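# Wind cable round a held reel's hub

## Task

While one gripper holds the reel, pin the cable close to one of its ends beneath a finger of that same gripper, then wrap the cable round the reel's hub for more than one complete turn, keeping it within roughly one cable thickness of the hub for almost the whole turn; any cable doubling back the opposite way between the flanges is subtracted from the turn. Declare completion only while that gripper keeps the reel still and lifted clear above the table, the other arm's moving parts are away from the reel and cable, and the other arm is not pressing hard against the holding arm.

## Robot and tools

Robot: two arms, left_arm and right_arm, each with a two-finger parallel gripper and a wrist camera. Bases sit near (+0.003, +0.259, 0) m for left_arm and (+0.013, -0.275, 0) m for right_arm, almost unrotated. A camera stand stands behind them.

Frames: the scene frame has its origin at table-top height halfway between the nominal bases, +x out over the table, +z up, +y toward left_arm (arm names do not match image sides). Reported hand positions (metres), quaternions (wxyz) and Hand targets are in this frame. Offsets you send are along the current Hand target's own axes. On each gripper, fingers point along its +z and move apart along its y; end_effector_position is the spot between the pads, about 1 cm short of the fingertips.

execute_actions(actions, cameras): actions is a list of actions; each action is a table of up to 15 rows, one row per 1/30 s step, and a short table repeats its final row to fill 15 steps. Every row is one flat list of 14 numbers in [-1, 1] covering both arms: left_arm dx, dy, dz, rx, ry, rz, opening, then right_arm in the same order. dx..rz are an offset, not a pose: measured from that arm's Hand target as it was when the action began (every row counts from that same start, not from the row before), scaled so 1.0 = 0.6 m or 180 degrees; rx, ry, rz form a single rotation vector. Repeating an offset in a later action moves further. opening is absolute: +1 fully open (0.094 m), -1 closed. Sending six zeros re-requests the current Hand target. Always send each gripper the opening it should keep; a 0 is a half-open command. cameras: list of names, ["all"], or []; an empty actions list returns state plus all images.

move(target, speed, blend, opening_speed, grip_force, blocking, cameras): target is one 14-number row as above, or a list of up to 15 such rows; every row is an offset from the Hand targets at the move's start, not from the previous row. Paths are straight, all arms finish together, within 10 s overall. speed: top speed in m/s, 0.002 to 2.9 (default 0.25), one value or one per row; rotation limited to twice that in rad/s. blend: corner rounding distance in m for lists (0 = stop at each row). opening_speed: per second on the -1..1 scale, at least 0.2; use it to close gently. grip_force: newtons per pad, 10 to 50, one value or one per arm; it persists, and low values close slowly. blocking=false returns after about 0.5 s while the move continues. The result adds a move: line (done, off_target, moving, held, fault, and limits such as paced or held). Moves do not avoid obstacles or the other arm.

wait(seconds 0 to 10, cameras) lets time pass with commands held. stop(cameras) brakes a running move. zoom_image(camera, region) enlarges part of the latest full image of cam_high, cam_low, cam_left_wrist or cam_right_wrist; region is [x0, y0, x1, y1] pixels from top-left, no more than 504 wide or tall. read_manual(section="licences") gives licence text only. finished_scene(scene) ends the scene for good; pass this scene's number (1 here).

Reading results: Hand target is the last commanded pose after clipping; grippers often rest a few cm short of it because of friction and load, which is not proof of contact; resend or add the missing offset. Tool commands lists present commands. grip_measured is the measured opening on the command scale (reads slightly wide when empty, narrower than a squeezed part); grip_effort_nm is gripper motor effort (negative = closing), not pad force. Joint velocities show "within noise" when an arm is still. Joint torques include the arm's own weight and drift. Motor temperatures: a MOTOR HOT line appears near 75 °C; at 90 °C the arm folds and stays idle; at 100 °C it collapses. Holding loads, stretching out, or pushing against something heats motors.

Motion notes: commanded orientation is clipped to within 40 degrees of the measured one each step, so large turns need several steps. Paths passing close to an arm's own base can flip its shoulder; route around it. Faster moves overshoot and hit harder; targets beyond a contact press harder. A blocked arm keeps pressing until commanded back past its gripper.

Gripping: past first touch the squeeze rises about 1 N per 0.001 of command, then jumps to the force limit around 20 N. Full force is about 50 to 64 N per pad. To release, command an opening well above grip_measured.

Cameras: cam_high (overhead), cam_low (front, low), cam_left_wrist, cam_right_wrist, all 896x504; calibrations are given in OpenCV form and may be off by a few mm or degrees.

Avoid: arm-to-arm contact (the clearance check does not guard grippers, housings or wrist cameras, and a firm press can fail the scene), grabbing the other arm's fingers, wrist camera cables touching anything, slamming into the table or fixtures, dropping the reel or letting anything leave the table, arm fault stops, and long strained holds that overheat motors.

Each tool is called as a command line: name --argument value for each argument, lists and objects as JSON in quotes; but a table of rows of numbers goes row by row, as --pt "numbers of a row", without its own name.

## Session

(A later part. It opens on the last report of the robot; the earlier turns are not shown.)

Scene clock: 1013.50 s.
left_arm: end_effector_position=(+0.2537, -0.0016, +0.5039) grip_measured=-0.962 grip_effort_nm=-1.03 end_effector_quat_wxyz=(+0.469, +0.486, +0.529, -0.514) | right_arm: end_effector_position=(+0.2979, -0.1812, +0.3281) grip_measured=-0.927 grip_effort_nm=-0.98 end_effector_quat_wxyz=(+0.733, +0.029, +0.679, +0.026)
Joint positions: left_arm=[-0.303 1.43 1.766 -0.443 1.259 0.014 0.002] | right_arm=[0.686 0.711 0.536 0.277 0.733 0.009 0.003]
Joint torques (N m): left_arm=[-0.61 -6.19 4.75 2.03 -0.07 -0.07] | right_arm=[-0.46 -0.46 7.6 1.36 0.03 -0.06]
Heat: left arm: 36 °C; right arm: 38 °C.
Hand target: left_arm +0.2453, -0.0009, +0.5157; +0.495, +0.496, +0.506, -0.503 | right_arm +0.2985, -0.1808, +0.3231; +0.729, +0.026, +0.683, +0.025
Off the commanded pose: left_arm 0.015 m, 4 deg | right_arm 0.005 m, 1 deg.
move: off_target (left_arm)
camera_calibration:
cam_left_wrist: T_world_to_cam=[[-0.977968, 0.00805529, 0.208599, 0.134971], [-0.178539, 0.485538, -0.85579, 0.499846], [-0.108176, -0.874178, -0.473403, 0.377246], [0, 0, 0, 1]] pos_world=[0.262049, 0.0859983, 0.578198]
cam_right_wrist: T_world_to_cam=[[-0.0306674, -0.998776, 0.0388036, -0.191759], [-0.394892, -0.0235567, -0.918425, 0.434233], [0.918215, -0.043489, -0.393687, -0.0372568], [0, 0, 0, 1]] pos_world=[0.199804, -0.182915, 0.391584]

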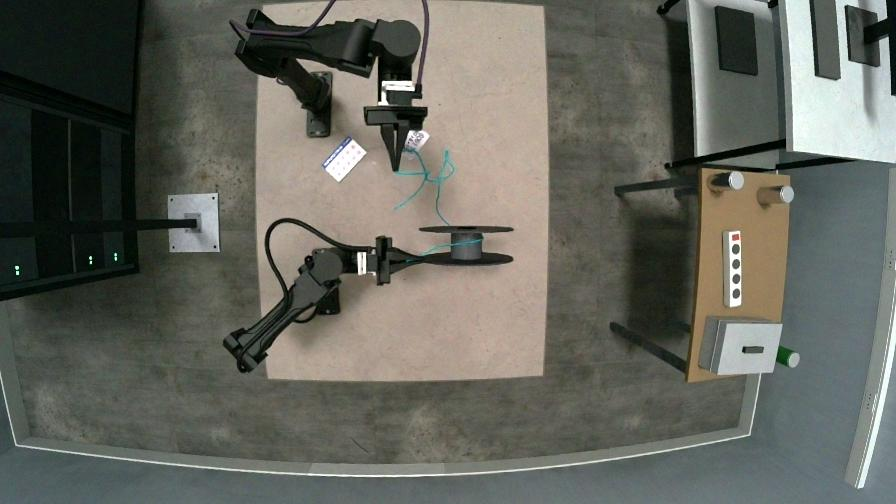

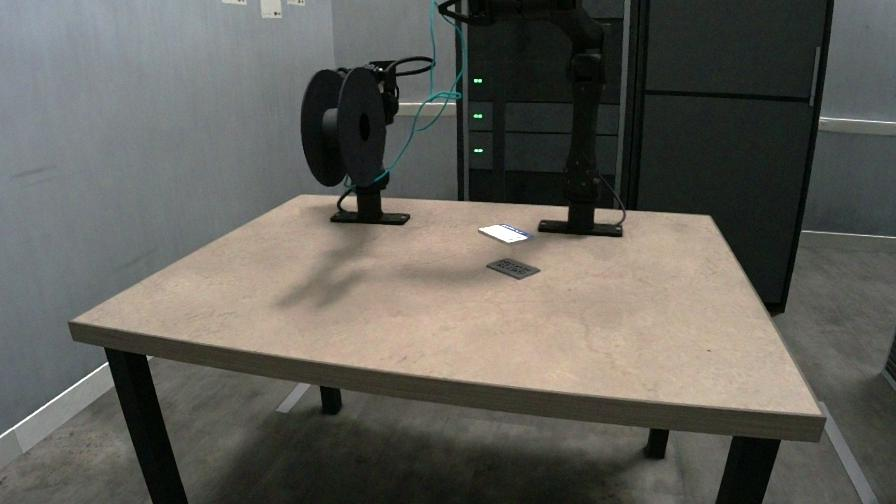

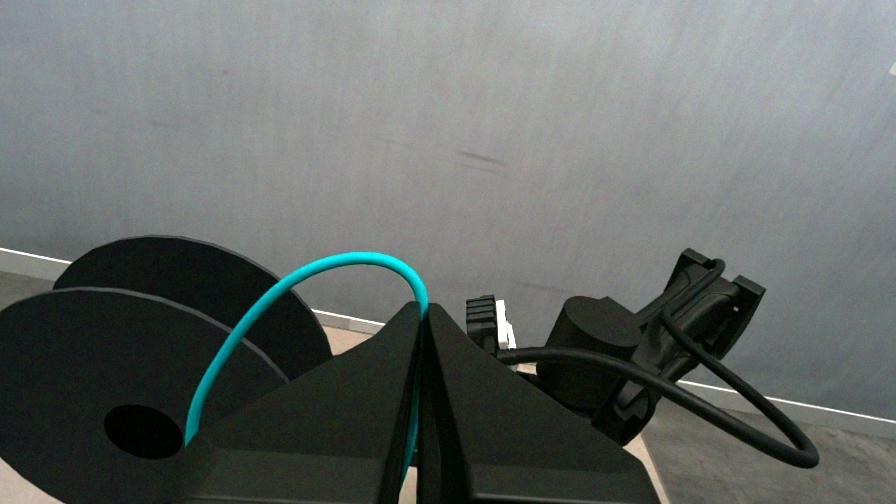

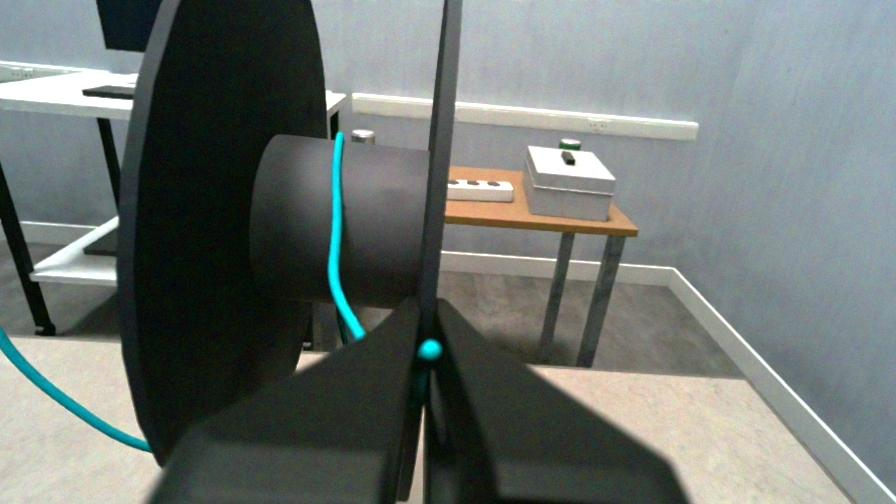

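move --pt "-0.05 0.041 0.165 0 0 0 -1 0 0 0 0 0 0 -1" --pt "-0.05 0.15 0.248 0 0 0 -1 0 0 0 0 0 0 -1" --speed 0.15 --blend '[0.03,0]' --cameras '["all"]'

zoom_image --camera "cam_low" --region '[260, 0, 560, 280]'

Scene clock: 1019.07 s.
left_arm: end_effector_position=(+0.3355, -0.1477, +0.5440) grip_measured=-0.962 grip_effort_nm=-1.04 end_effector_quat_wxyz=(+0.512, +0.486, +0.489, -0.512) | right_arm: end_effector_position=(+0.2979, -0.1812, +0.3281) grip_measured=-0.927 grip_effort_nm=-0.98 end_effector_quat_wxyz=(+0.733, +0.029, +0.679, +0.026)
Joint positions: left_arm=[-0.59 2.19 2.838 -0.562 0.966 -0.073 0.002] | right_arm=[0.686 0.711 0.536 0.277 0.733 0.009 0.003]
Joint torques (N m): left_arm=[-0.62 -8.06 7.49 1.27 -0.19 -0.06] | right_arm=[-0.17 -0.38 7.53 1.3 -0.04 -0.04]
Heat: left arm: 36 °C; right arm: 38 °C.
Hand target: left_arm +0.3358, -0.1498, +0.5437; +0.495, +0.496, +0.506, -0.503 | right_arm +0.2985, -0.1808, +0.3231; +0.729, +0.026, +0.683, +0.025
Off the commanded pose: left_arm 0.002 m, 3 deg | right_arm 0.005 m, 1 deg.
elbow stopped short (left arm): the move would have taken joint 3 (elbow) straighter than the controller allows.
move: off_target (left_arm)
camera_calibration:
cam_left_wrist: T_world_to_cam=[[-0.992234, 0.0153999, 0.12343, 0.260044], [-0.106134, 0.41266, -0.904681, 0.611162], [-0.0648665, -0.910755, -0.407821, 0.221666], [0, 0, 0, 1]] pos_world=[0.337268, -0.0543234, 0.611209]
cam_right_wrist: T_world_to_cam=[[-0.0306674, -0.998776, 0.0388036, -0.191759], [-0.394892, -0.0235567, -0.918425, 0.434233], [0.918215, -0.043489, -0.393687, -0.0372568], [0, 0, 0, 1]] pos_world=[0.199804, -0.182915, 0.391584]

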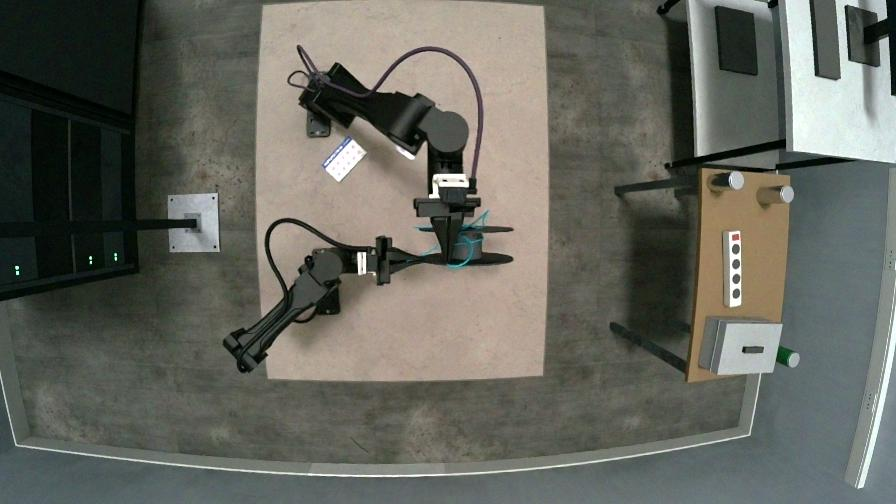

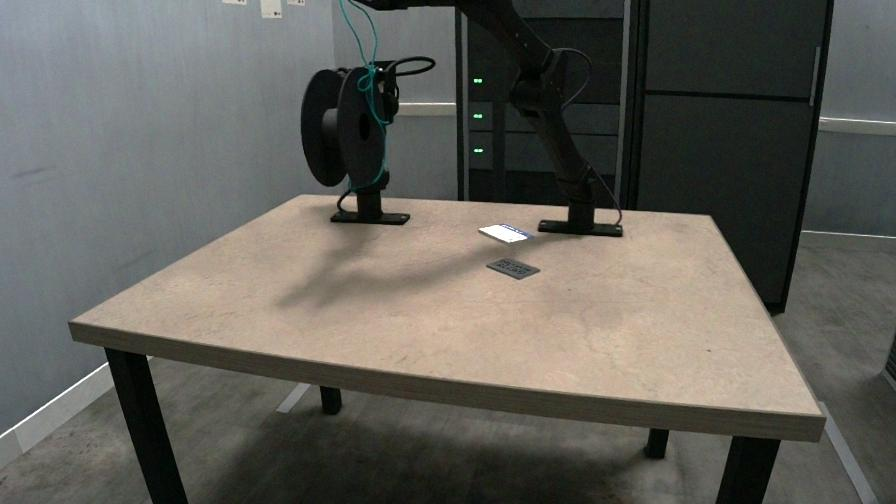

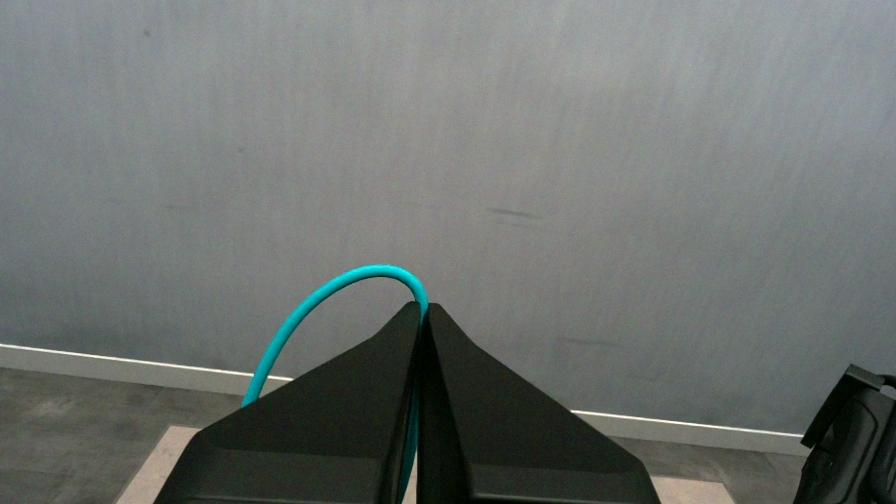

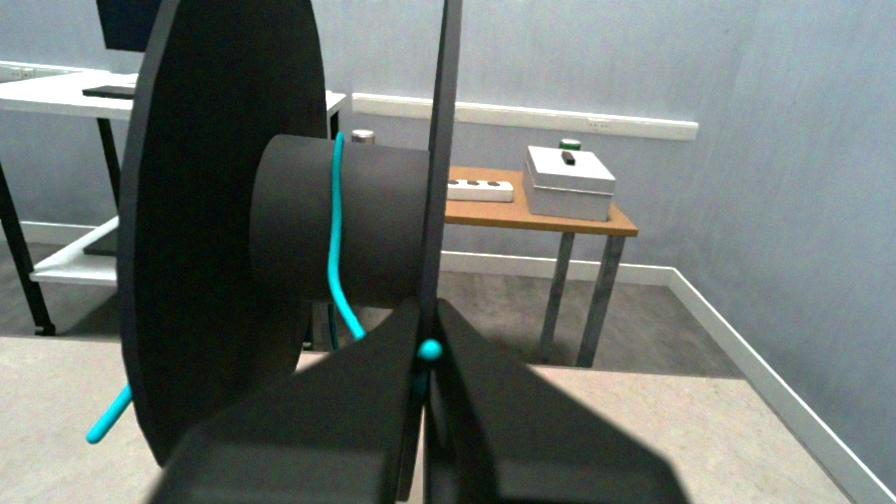

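Scaled by 1.680 from the camera's 896x504 image, which has a finer 1280x720 frame.

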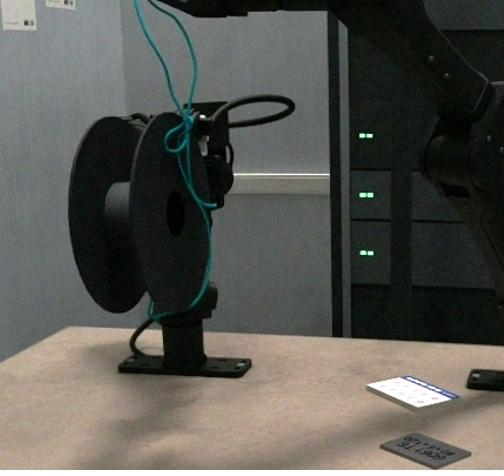

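move --pt "0.04 -0.16 -0.26 0 0 0 -1 0 0 0 0 0 0 -1" --pt "0.03 -0.18 -0.05 0 0 0 -1 0 0 0 0 0 0 -1" --speed 0.15 --cameras '["all"]'

zoom_image --camera "cam_low" --region '[260, 0, 560, 280]'

zoom_image --camera "cam_high" --region '[350, 130, 550, 300]'

Scene clock: 1045.63 s.
left_arm: end_effector_position=(+0.2268, -0.1189, +0.5040) grip_measured=-0.962 grip_effort_nm=-1.03 end_effector_quat_wxyz=(+0.461, +0.495, +0.535, -0.507) | right_arm: end_effector_position=(+0.2979, -0.1812, +0.3281) grip_measured=-0.927 grip_effort_nm=-0.98 end_effector_quat_wxyz=(+0.733, +0.029, +0.679, +0.026)
Joint positions: left_arm=[-0.713 1.571 1.914 -0.437 0.854 -0.017 0.002] | right_arm=[0.686 0.711 0.536 0.277 0.733 0.009 0.003]
Joint torques (N m): left_arm=[-0.18 -4.77 9.52 2.21 -0.1 -0.01] | right_arm=[-0.14 -0.43 7.68 1.33 0.05 -0.02]
Heat: left arm: 37 °C; right arm: 37 °C.
Hand target: left_arm +0.2275, -0.1198, +0.5277; +0.495, +0.496, +0.506, -0.503 | right_arm +0.2985, -0.1808, +0.3231; +0.729, +0.026, +0.683, +0.025
Off the commanded pose: left_arm 0.024 m, 5 deg | right_arm 0.005 m, 1 deg.
move: off_target (left_arm)
camera_calibration:
cam_left_wrist: T_world_to_cam=[[-0.978144, 0.00729297, 0.207802, 0.109975], [-0.175024, 0.510669, -0.841774, 0.547143], [-0.112257, -0.859746, -0.498232, 0.286927], [0, 0, 0, 1]] pos_world=[0.235544, -0.0335269, 0.580674]
cam_right_wrist: T_world_to_cam=[[-0.0306674, -0.998776, 0.0388036, -0.191759], [-0.394892, -0.0235567, -0.918425, 0.434233], [0.918215, -0.043489, -0.393687, -0.0372568], [0, 0, 0, 1]] pos_world=[0.199804, -0.182915, 0.391584]

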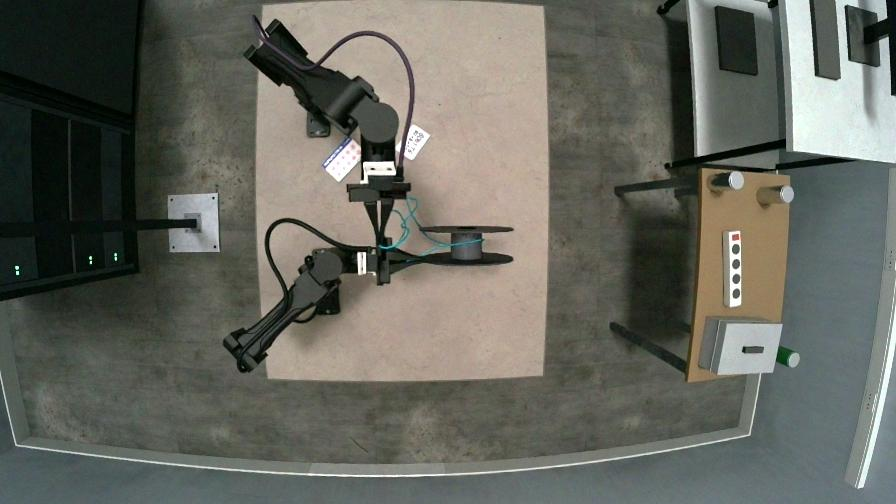

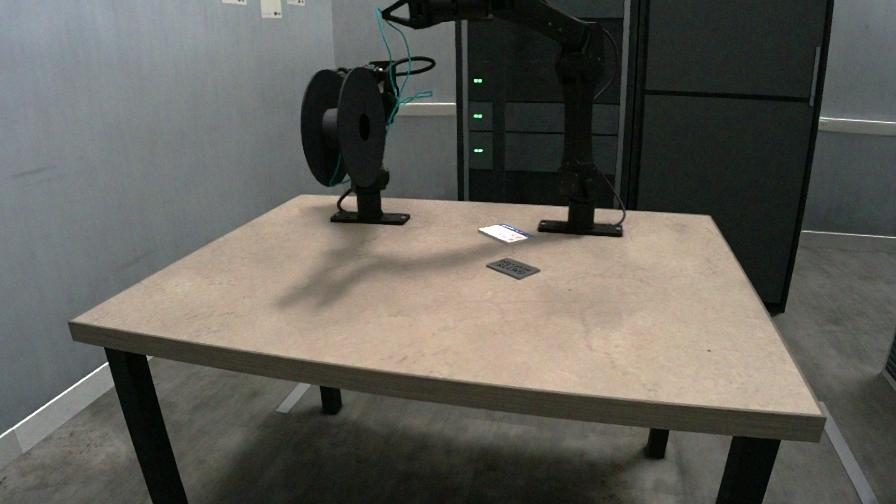

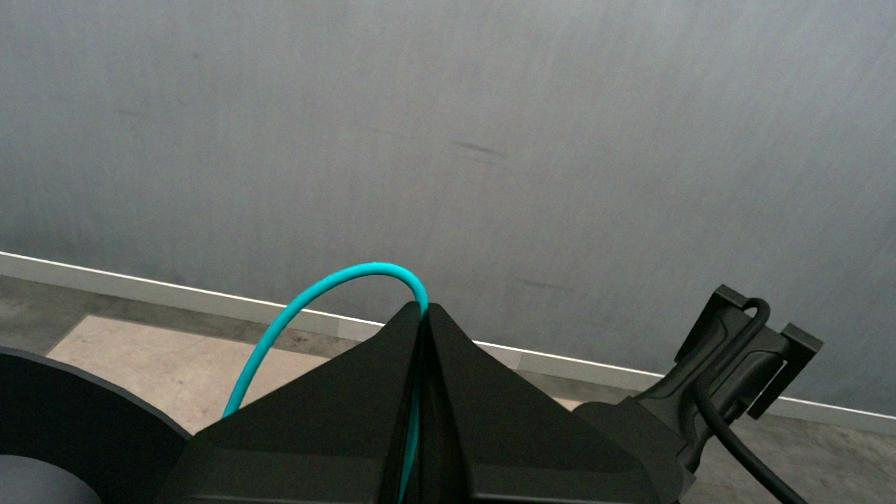

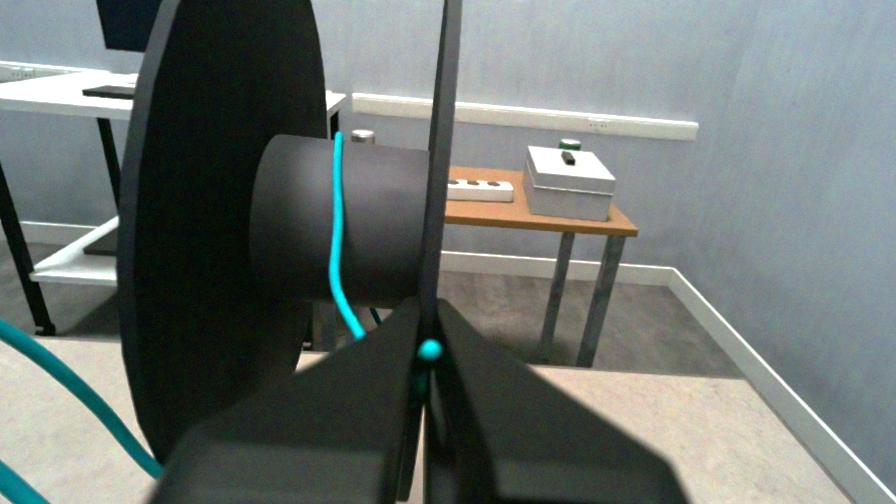

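Scaled by 1.680 from the camera's 896x504 image, which has a finer 1280x720 frame.

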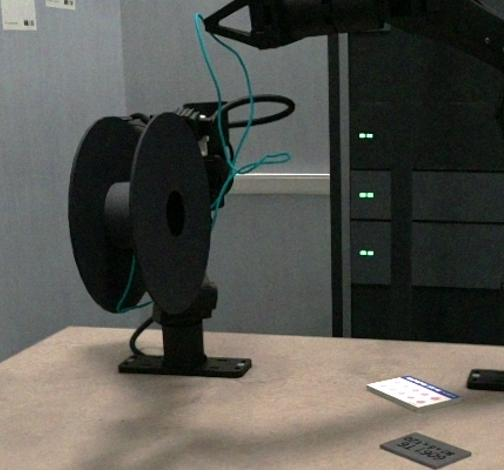

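Scaled by 2.520 from the camera's 896x504 image, which has a finer 1280x720 frame.

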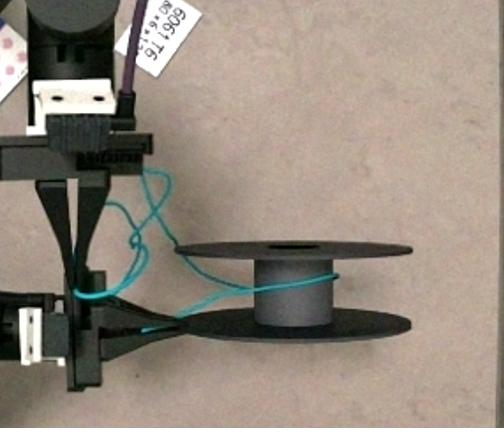

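move --target '[-0.0283,0.02,0.05,0,0,0,-1,0,0,0,0,0,0,-1]' --speed 0.12 --cameras '["cam_high","cam_low","cam_right_wrist"]'

Scene clock: 1059.57 s.
left_arm: end_effector_position=(+0.2412, -0.1500, +0.5408) grip_measured=-0.962 grip_effort_nm=-1.03 end_effector_quat_wxyz=(+0.495, +0.497, +0.501, -0.507) | right_arm: end_effector_position=(+0.2979, -0.1812, +0.3281) grip_measured=-0.927 grip_effort_nm=-0.98 end_effector_quat_wxyz=(+0.733, +0.029, +0.679, +0.026)
Joint positions: left_arm=[-0.754 1.751 2.205 -0.448 0.812 -0.02 0.002] | right_arm=[0.686 0.711 0.536 0.277 0.733 0.009 0.003]
Joint torques (N m): left_arm=[-0.42 -5.79 8.98 1.33 -0.14 -0.02] | right_arm=[-0.1 -0.5 7.77 1.39 0 -0.06]
Heat: left arm: 37 °C; right arm: 37 °C.
Hand target: left_arm +0.2399, -0.1499, +0.5442; +0.495, +0.496, +0.506, -0.503 | right_arm +0.2985, -0.1808, +0.3231; +0.729, +0.026, +0.683, +0.025
Off the commanded pose: left_arm 0.004 m, 1 deg | right_arm 0.005 m, 1 deg.
move: done
camera_calibration:
cam_right_wrist: T_world_to_cam=[[-0.0306674, -0.998776, 0.0388036, -0.191759], [-0.394892, -0.0235567, -0.918425, 0.434233], [0.918215, -0.043489, -0.393687, -0.0372568], [0, 0, 0, 1]] pos_world=[0.199804, -0.182915, 0.391584]
Images, in order (width x height): cam_high 896x504, cam_low 896x504, cam_right_wrist 896x504.

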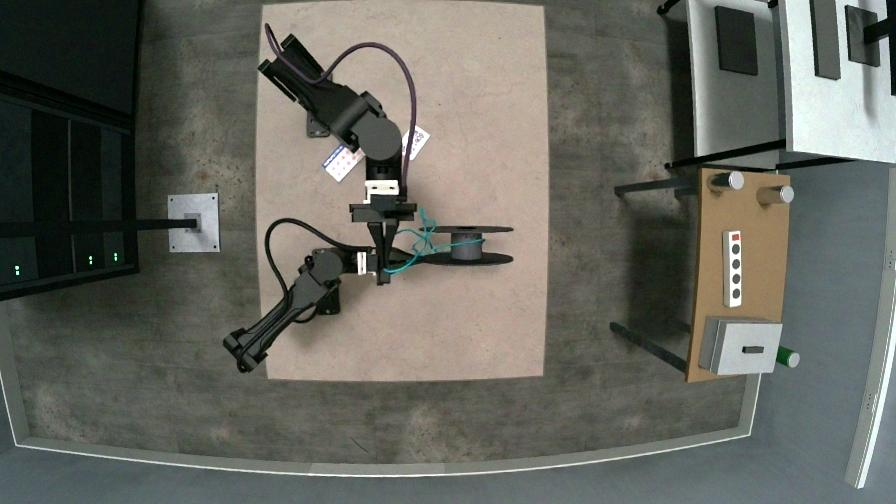

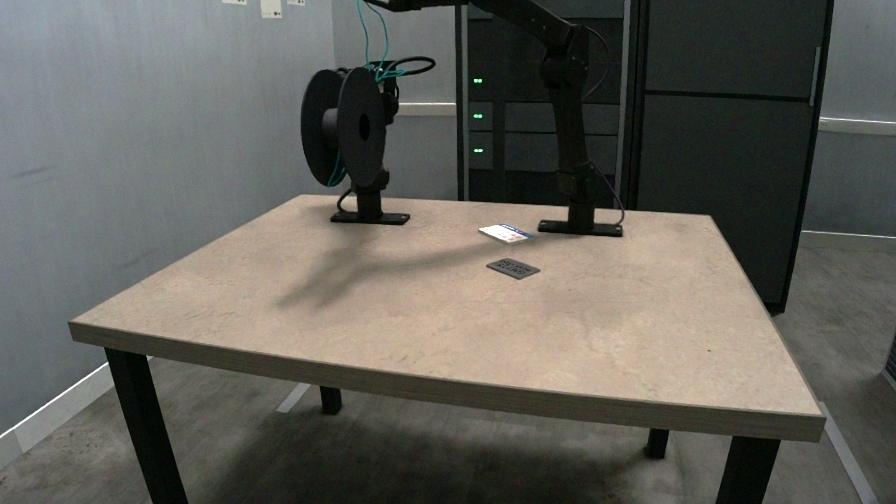

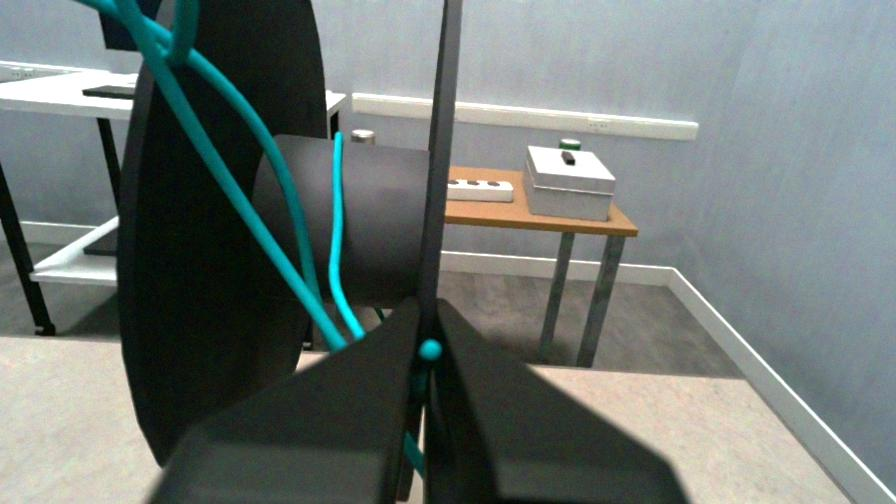

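zoom_image --camera "cam_right_wrist" --region '[70, 0, 570, 504]'

zoom_image --camera "cam_high" --region '[350, 170, 550, 320]'

zoom_image --camera "cam_low" --region '[280, 0, 480, 210]'

Scaled by 1.000.

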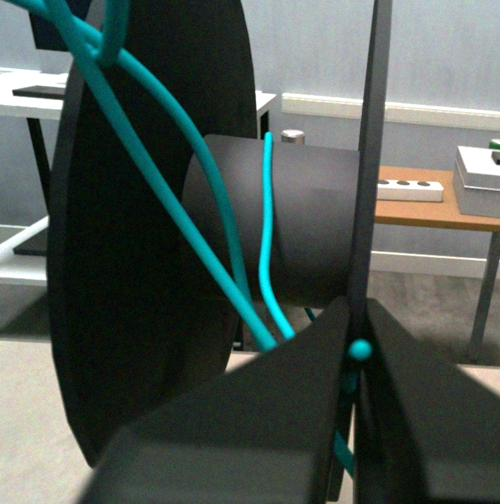

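Scaled by 2.520 from the camera's 896x504 image, which has a finer 1280x720 frame.

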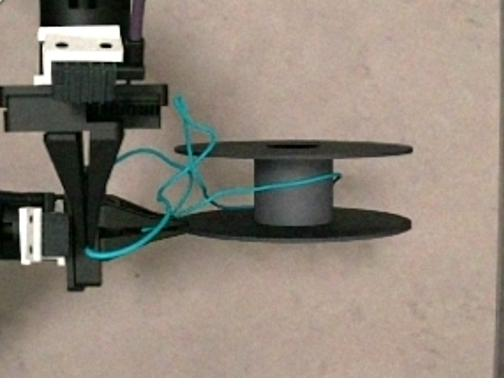

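Scaled by 2.400 from the camera's 896x504 image, which has a finer 1280x720 frame.

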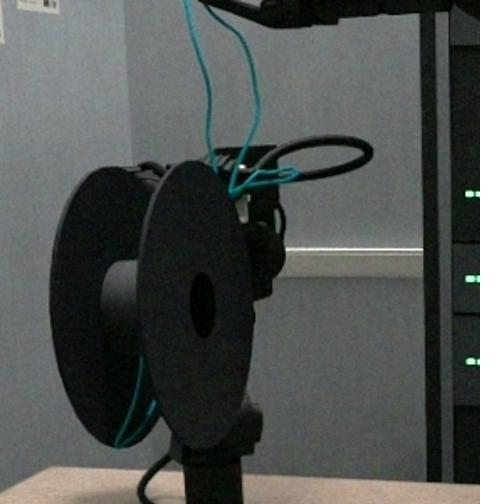

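execute_actions --actions '[]' --cameras '["cam_left_wrist","cam_high"]'

zoom_image --camera "cam_high" --region '[375, 200, 455, 290]'

Scene clock: 1069.13 s.
left_arm: end_effector_position=(+0.2412, -0.1500, +0.5405) grip_measured=-0.962 grip_effort_nm=-1.03 end_effector_quat_wxyz=(+0.495, +0.497, +0.502, -0.507) | right_arm: end_effector_position=(+0.2979, -0.1812, +0.3281) grip_measured=-0.927 grip_effort_nm=-0.98 end_effector_quat_wxyz=(+0.733, +0.029, +0.679, +0.026)
Joint positions: left_arm=[-0.754 1.751 2.205 -0.45 0.812 -0.02 0.002] | right_arm=[0.686 0.711 0.536 0.277 0.733 0.009 0.003]
Joint velocities: within noise
Joint torques (N m): left_arm=[-0.42 -5.81 8.95 1.35 -0.15 -0.02] | right_arm=[-0.12 -0.5 7.69 1.35 0 -0.03]
Motor temperatures (°C): left_arm=[25 35 38 36 30 29 33] | right_arm=[28 29 37 35 27 26 31]
Heat: left arm: 38 °C; right arm: 37 °C.
Hand target: left_arm +0.2399, -0.1499, +0.5442; +0.495, +0.496, +0.506, -0.503 | right_arm +0.2985, -0.1808, +0.3231; +0.729, +0.026, +0.683, +0.025
Tool commands: left_gripper/opening=-1.0 right_gripper/opening=-1.0
Off the commanded pose: left_arm 0.004 m, 1 deg | right_arm 0.005 m, 1 deg.
camera_calibration:
cam_left_wrist: T_world_to_cam=[[-0.990287, 0.0185383, 0.1378, 0.159089], [-0.114403, 0.454626, -0.883305, 0.595641], [-0.0790223, -0.89049, -0.448089, 0.240295], [0, 0, 0, 1]] pos_world=[0.244675, -0.0597633, 0.611884]
Images, in order (width x height): cam_high 896x504, cam_left_wrist 896x504.

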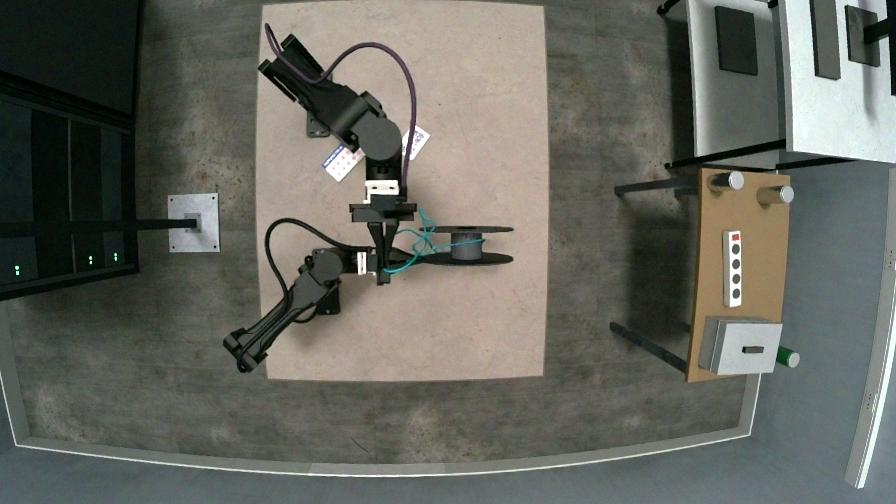

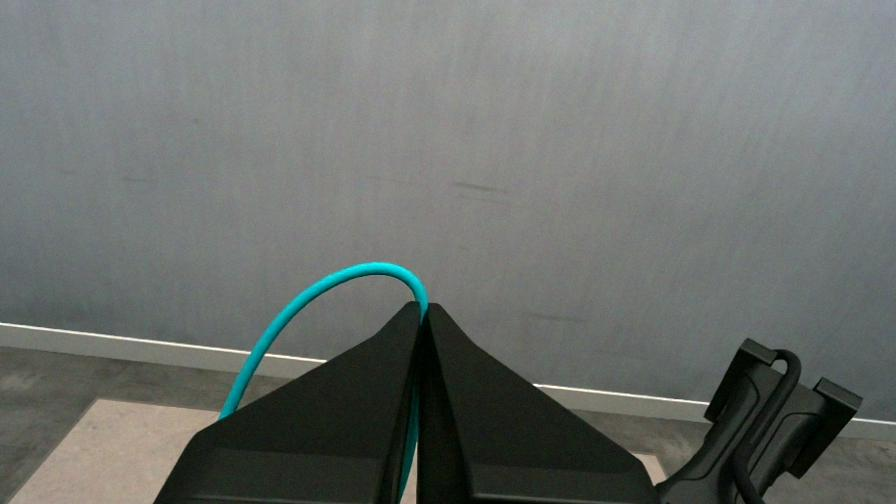

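Scaled by 5.600 from the camera's 896x504 image, which has a finer 1280x720 frame.

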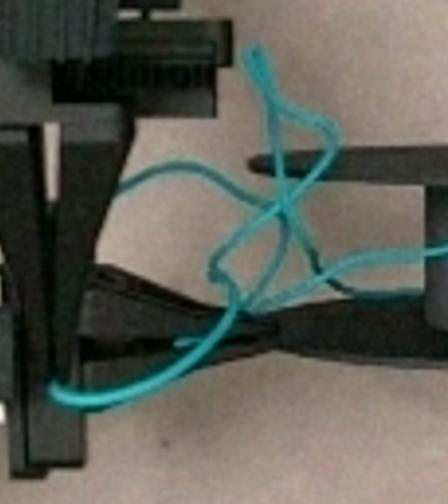

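move --pt "0.0 0.16 0.0 0 0 0 -1 0 0 0 0 0 0 -1" --pt "0.02 0.3 0.0 0 0 0 -1 0 0 0 0 0 0 -1" --blend 0.03 --speed 0.12 --cameras '["cam_right_wrist","cam_high","cam_low"]'

zoom_image --camera "cam_high" --region '[380, 190, 530, 290]'

zoom_image --camera "cam_low" --region '[260, 0, 480, 210]'

Scene clock: 1079.70 s.
left_arm: end_effector_position=(+0.4170, -0.1519, +0.5107) grip_measured=-0.962 grip_effort_nm=-1.03 end_effector_quat_wxyz=(+0.528, +0.427, +0.509, -0.529) | right_arm: end_effector_position=(+0.2979, -0.1812, +0.3281) grip_measured=-0.927 grip_effort_nm=-0.98 end_effector_quat_wxyz=(+0.733, +0.029, +0.679, +0.026)
Joint positions: left_arm=[-0.519 2.346 2.835 -0.285 0.944 -0.254 0.002] | right_arm=[0.686 0.711 0.536 0.277 0.733 0.009 0.003]
Joint torques (N m): left_arm=[0.21 -9.47 8.28 2.14 -0.23 -0.06] | right_arm=[-0.2 -0.38 7.43 1.3 0 0]
Heat: left arm: 38 °C; right arm: 37 °C.
Hand target: left_arm +0.4196, -0.1497, +0.5290; +0.495, +0.496, +0.506, -0.503 | right_arm +0.2985, -0.1808, +0.3231; +0.729, +0.026, +0.683, +0.025
Off the commanded pose: left_arm 0.019 m, 9 deg | right_arm 0.005 m, 1 deg.
elbow stopped short (left arm): the move would have taken joint 3 (elbow) straighter than the controller allows.
move: off_target (left_arm)
camera_calibration:
cam_right_wrist: T_world_to_cam=[[-0.0306674, -0.998776, 0.0388036, -0.191759], [-0.394892, -0.0235567, -0.918425, 0.434233], [0.918215, -0.043489, -0.393687, -0.0372568], [0, 0, 0, 1]] pos_world=[0.199804, -0.182915, 0.391584]
Images, in order (width x height): cam_high 896x504, cam_low 896x504, cam_right_wrist 896x504.

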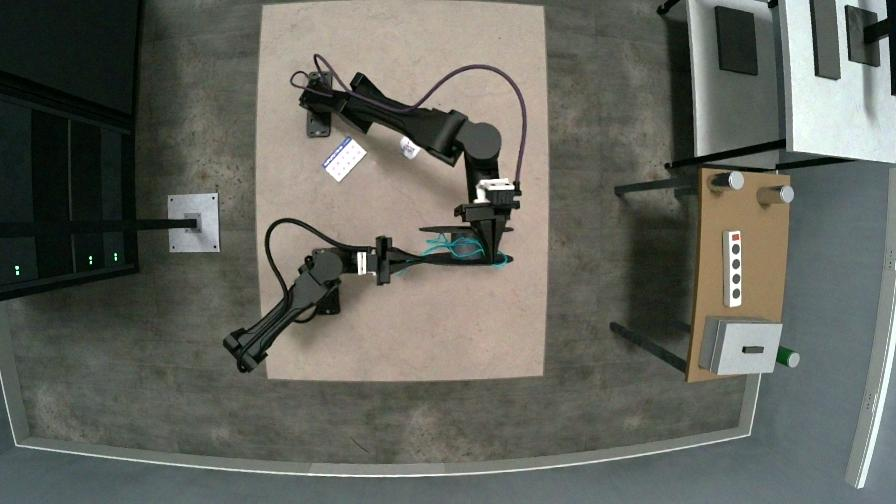

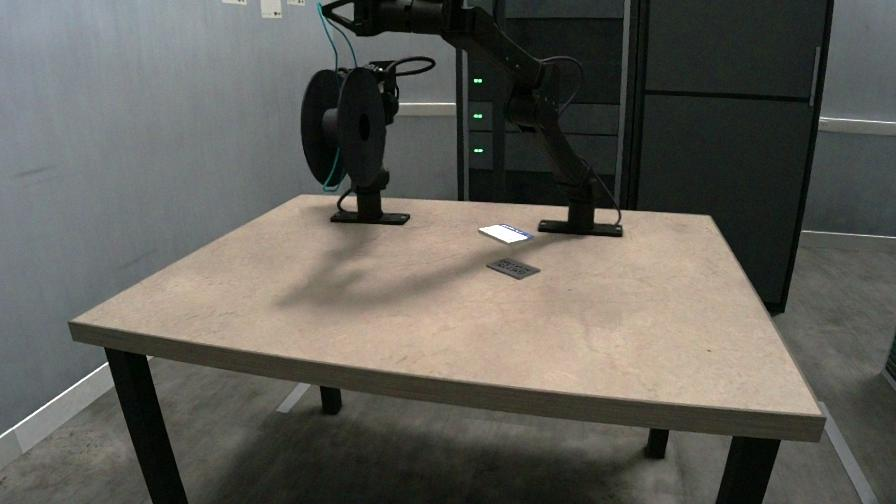

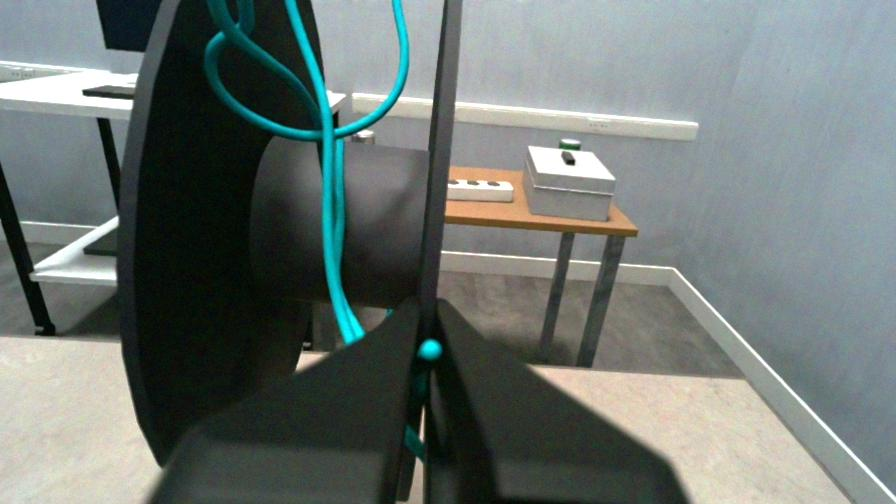

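Scaled by 3.360 from the camera's 896x504 image, which has a finer 1280x720 frame.

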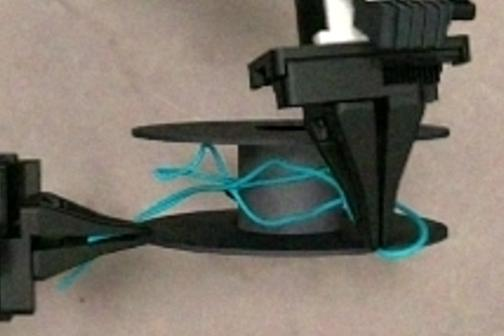

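Scaled by 2.291 from the camera's 896x504 image, which has a finer 1280x720 frame.

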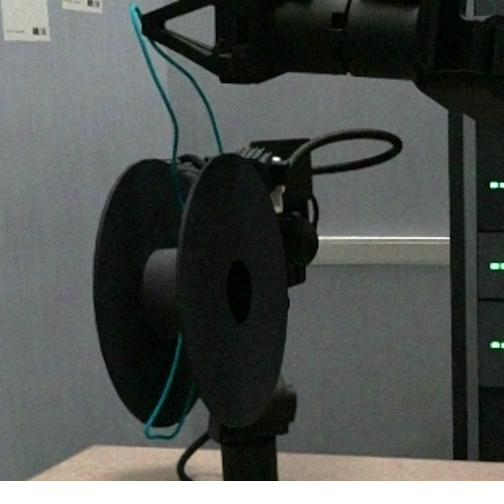

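move --pt "0.18 0.183 0.0 0 0 0 -1 0 0 0 0 0 0 -1" --pt "0.415 0.2 0.0 0 0 0 -1 0 0 0 0 0 0 -1" --blend 0.04 --speed 0.12 --cameras '["cam_right_wrist","cam_high","cam_low"]'

zoom_image --camera "cam_high" --region '[380, 190, 580, 290]'

zoom_image --camera "cam_low" --region '[220, 0, 480, 230]'

Scene clock: 1087.07 s.
left_arm: end_effector_position=(+0.5332, -0.1521, +0.2806) grip_measured=-0.962 grip_effort_nm=-1.03 end_effector_quat_wxyz=(+0.487, +0.491, +0.513, -0.509) | right_arm: end_effector_position=(+0.2980, -0.1812, +0.3271) grip_measured=-0.927 grip_effort_nm=-0.98 end_effector_quat_wxyz=(+0.732, +0.027, +0.681, +0.025)
Joint positions: left_arm=[-0.401 2.766 2.799 -0.052 1.159 -0.026 0.002] | right_arm=[0.686 0.711 0.536 0.272 0.733 0.009 0.003]
Joint torques (N m): left_arm=[0.59 -13.31 5.38 1.66 0.13 0.17] | right_arm=[-0.14 -0.47 7.69 1.37 0.03 -0.02]
Heat: left arm: 37 °C; right arm: 37 °C.
Hand target: left_arm +0.5351, -0.1486, +0.2779; +0.495, +0.496, +0.506, -0.503 | right_arm +0.2985, -0.1808, +0.3231; +0.729, +0.026, +0.683, +0.025
Off the commanded pose: left_arm 0.005 m, 1 deg | right_arm 0.004 m, 0 deg.
elbow stopped short (left arm): the move would have taken joint 3 (elbow) straighter than the controller allows.
move: done
camera_calibration:
cam_right_wrist: T_world_to_cam=[[-0.0305408, -0.998653, 0.0419512, -0.192659], [-0.398002, -0.0263497, -0.917006, 0.433375], [0.916876, -0.0447028, -0.396662, -0.036543], [0, 0, 0, 1]] pos_world=[0.200106, -0.182614, 0.390995]
Images, in order (width x height): cam_high 896x504, cam_low 896x504, cam_right_wrist 896x504.

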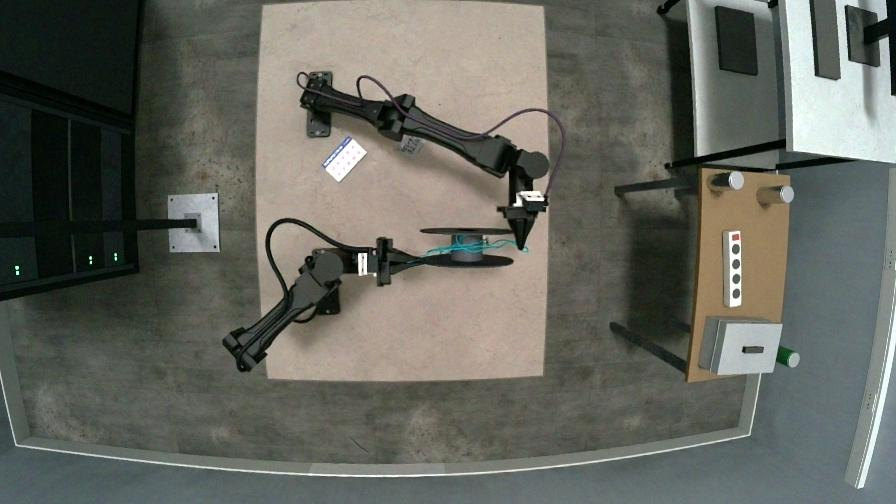

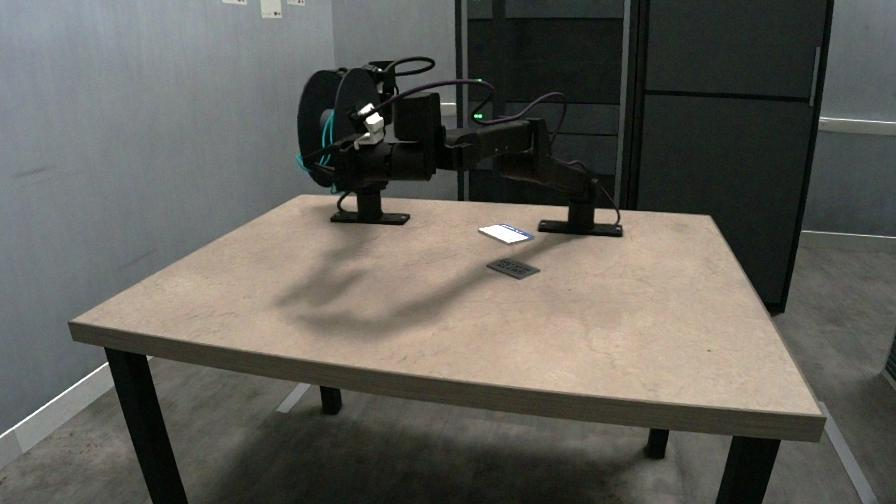

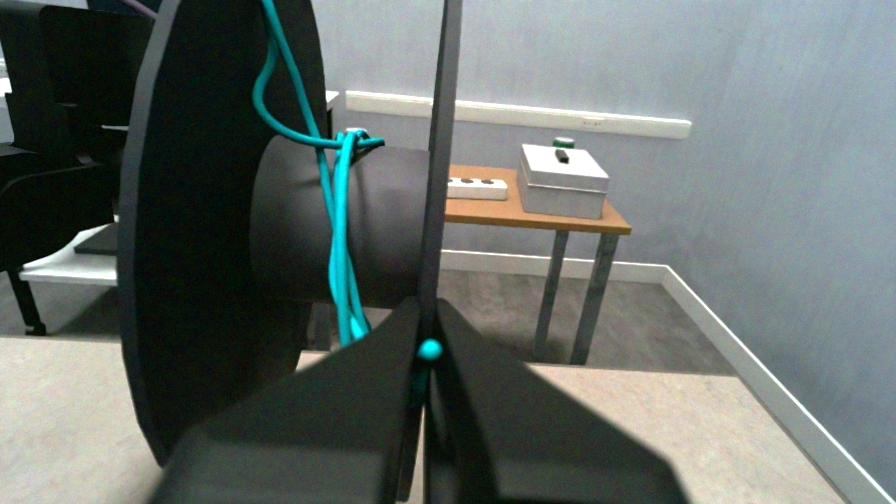

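Scaled by 2.520 from the camera's 896x504 image, which has a finer 1280x720 frame.

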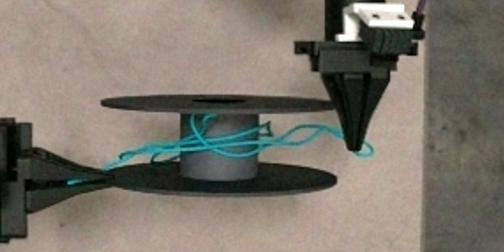

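Scaled by 1.938 from the camera's 896x504 image, which has a finer 1280x720 frame.

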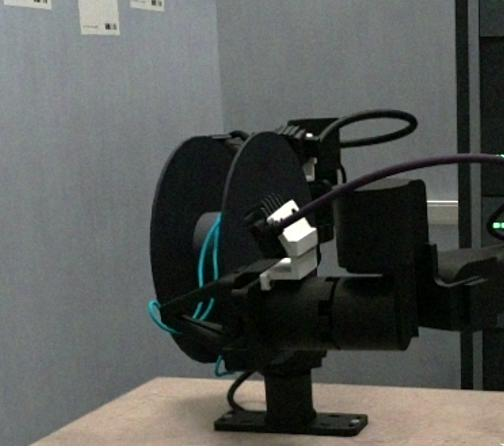

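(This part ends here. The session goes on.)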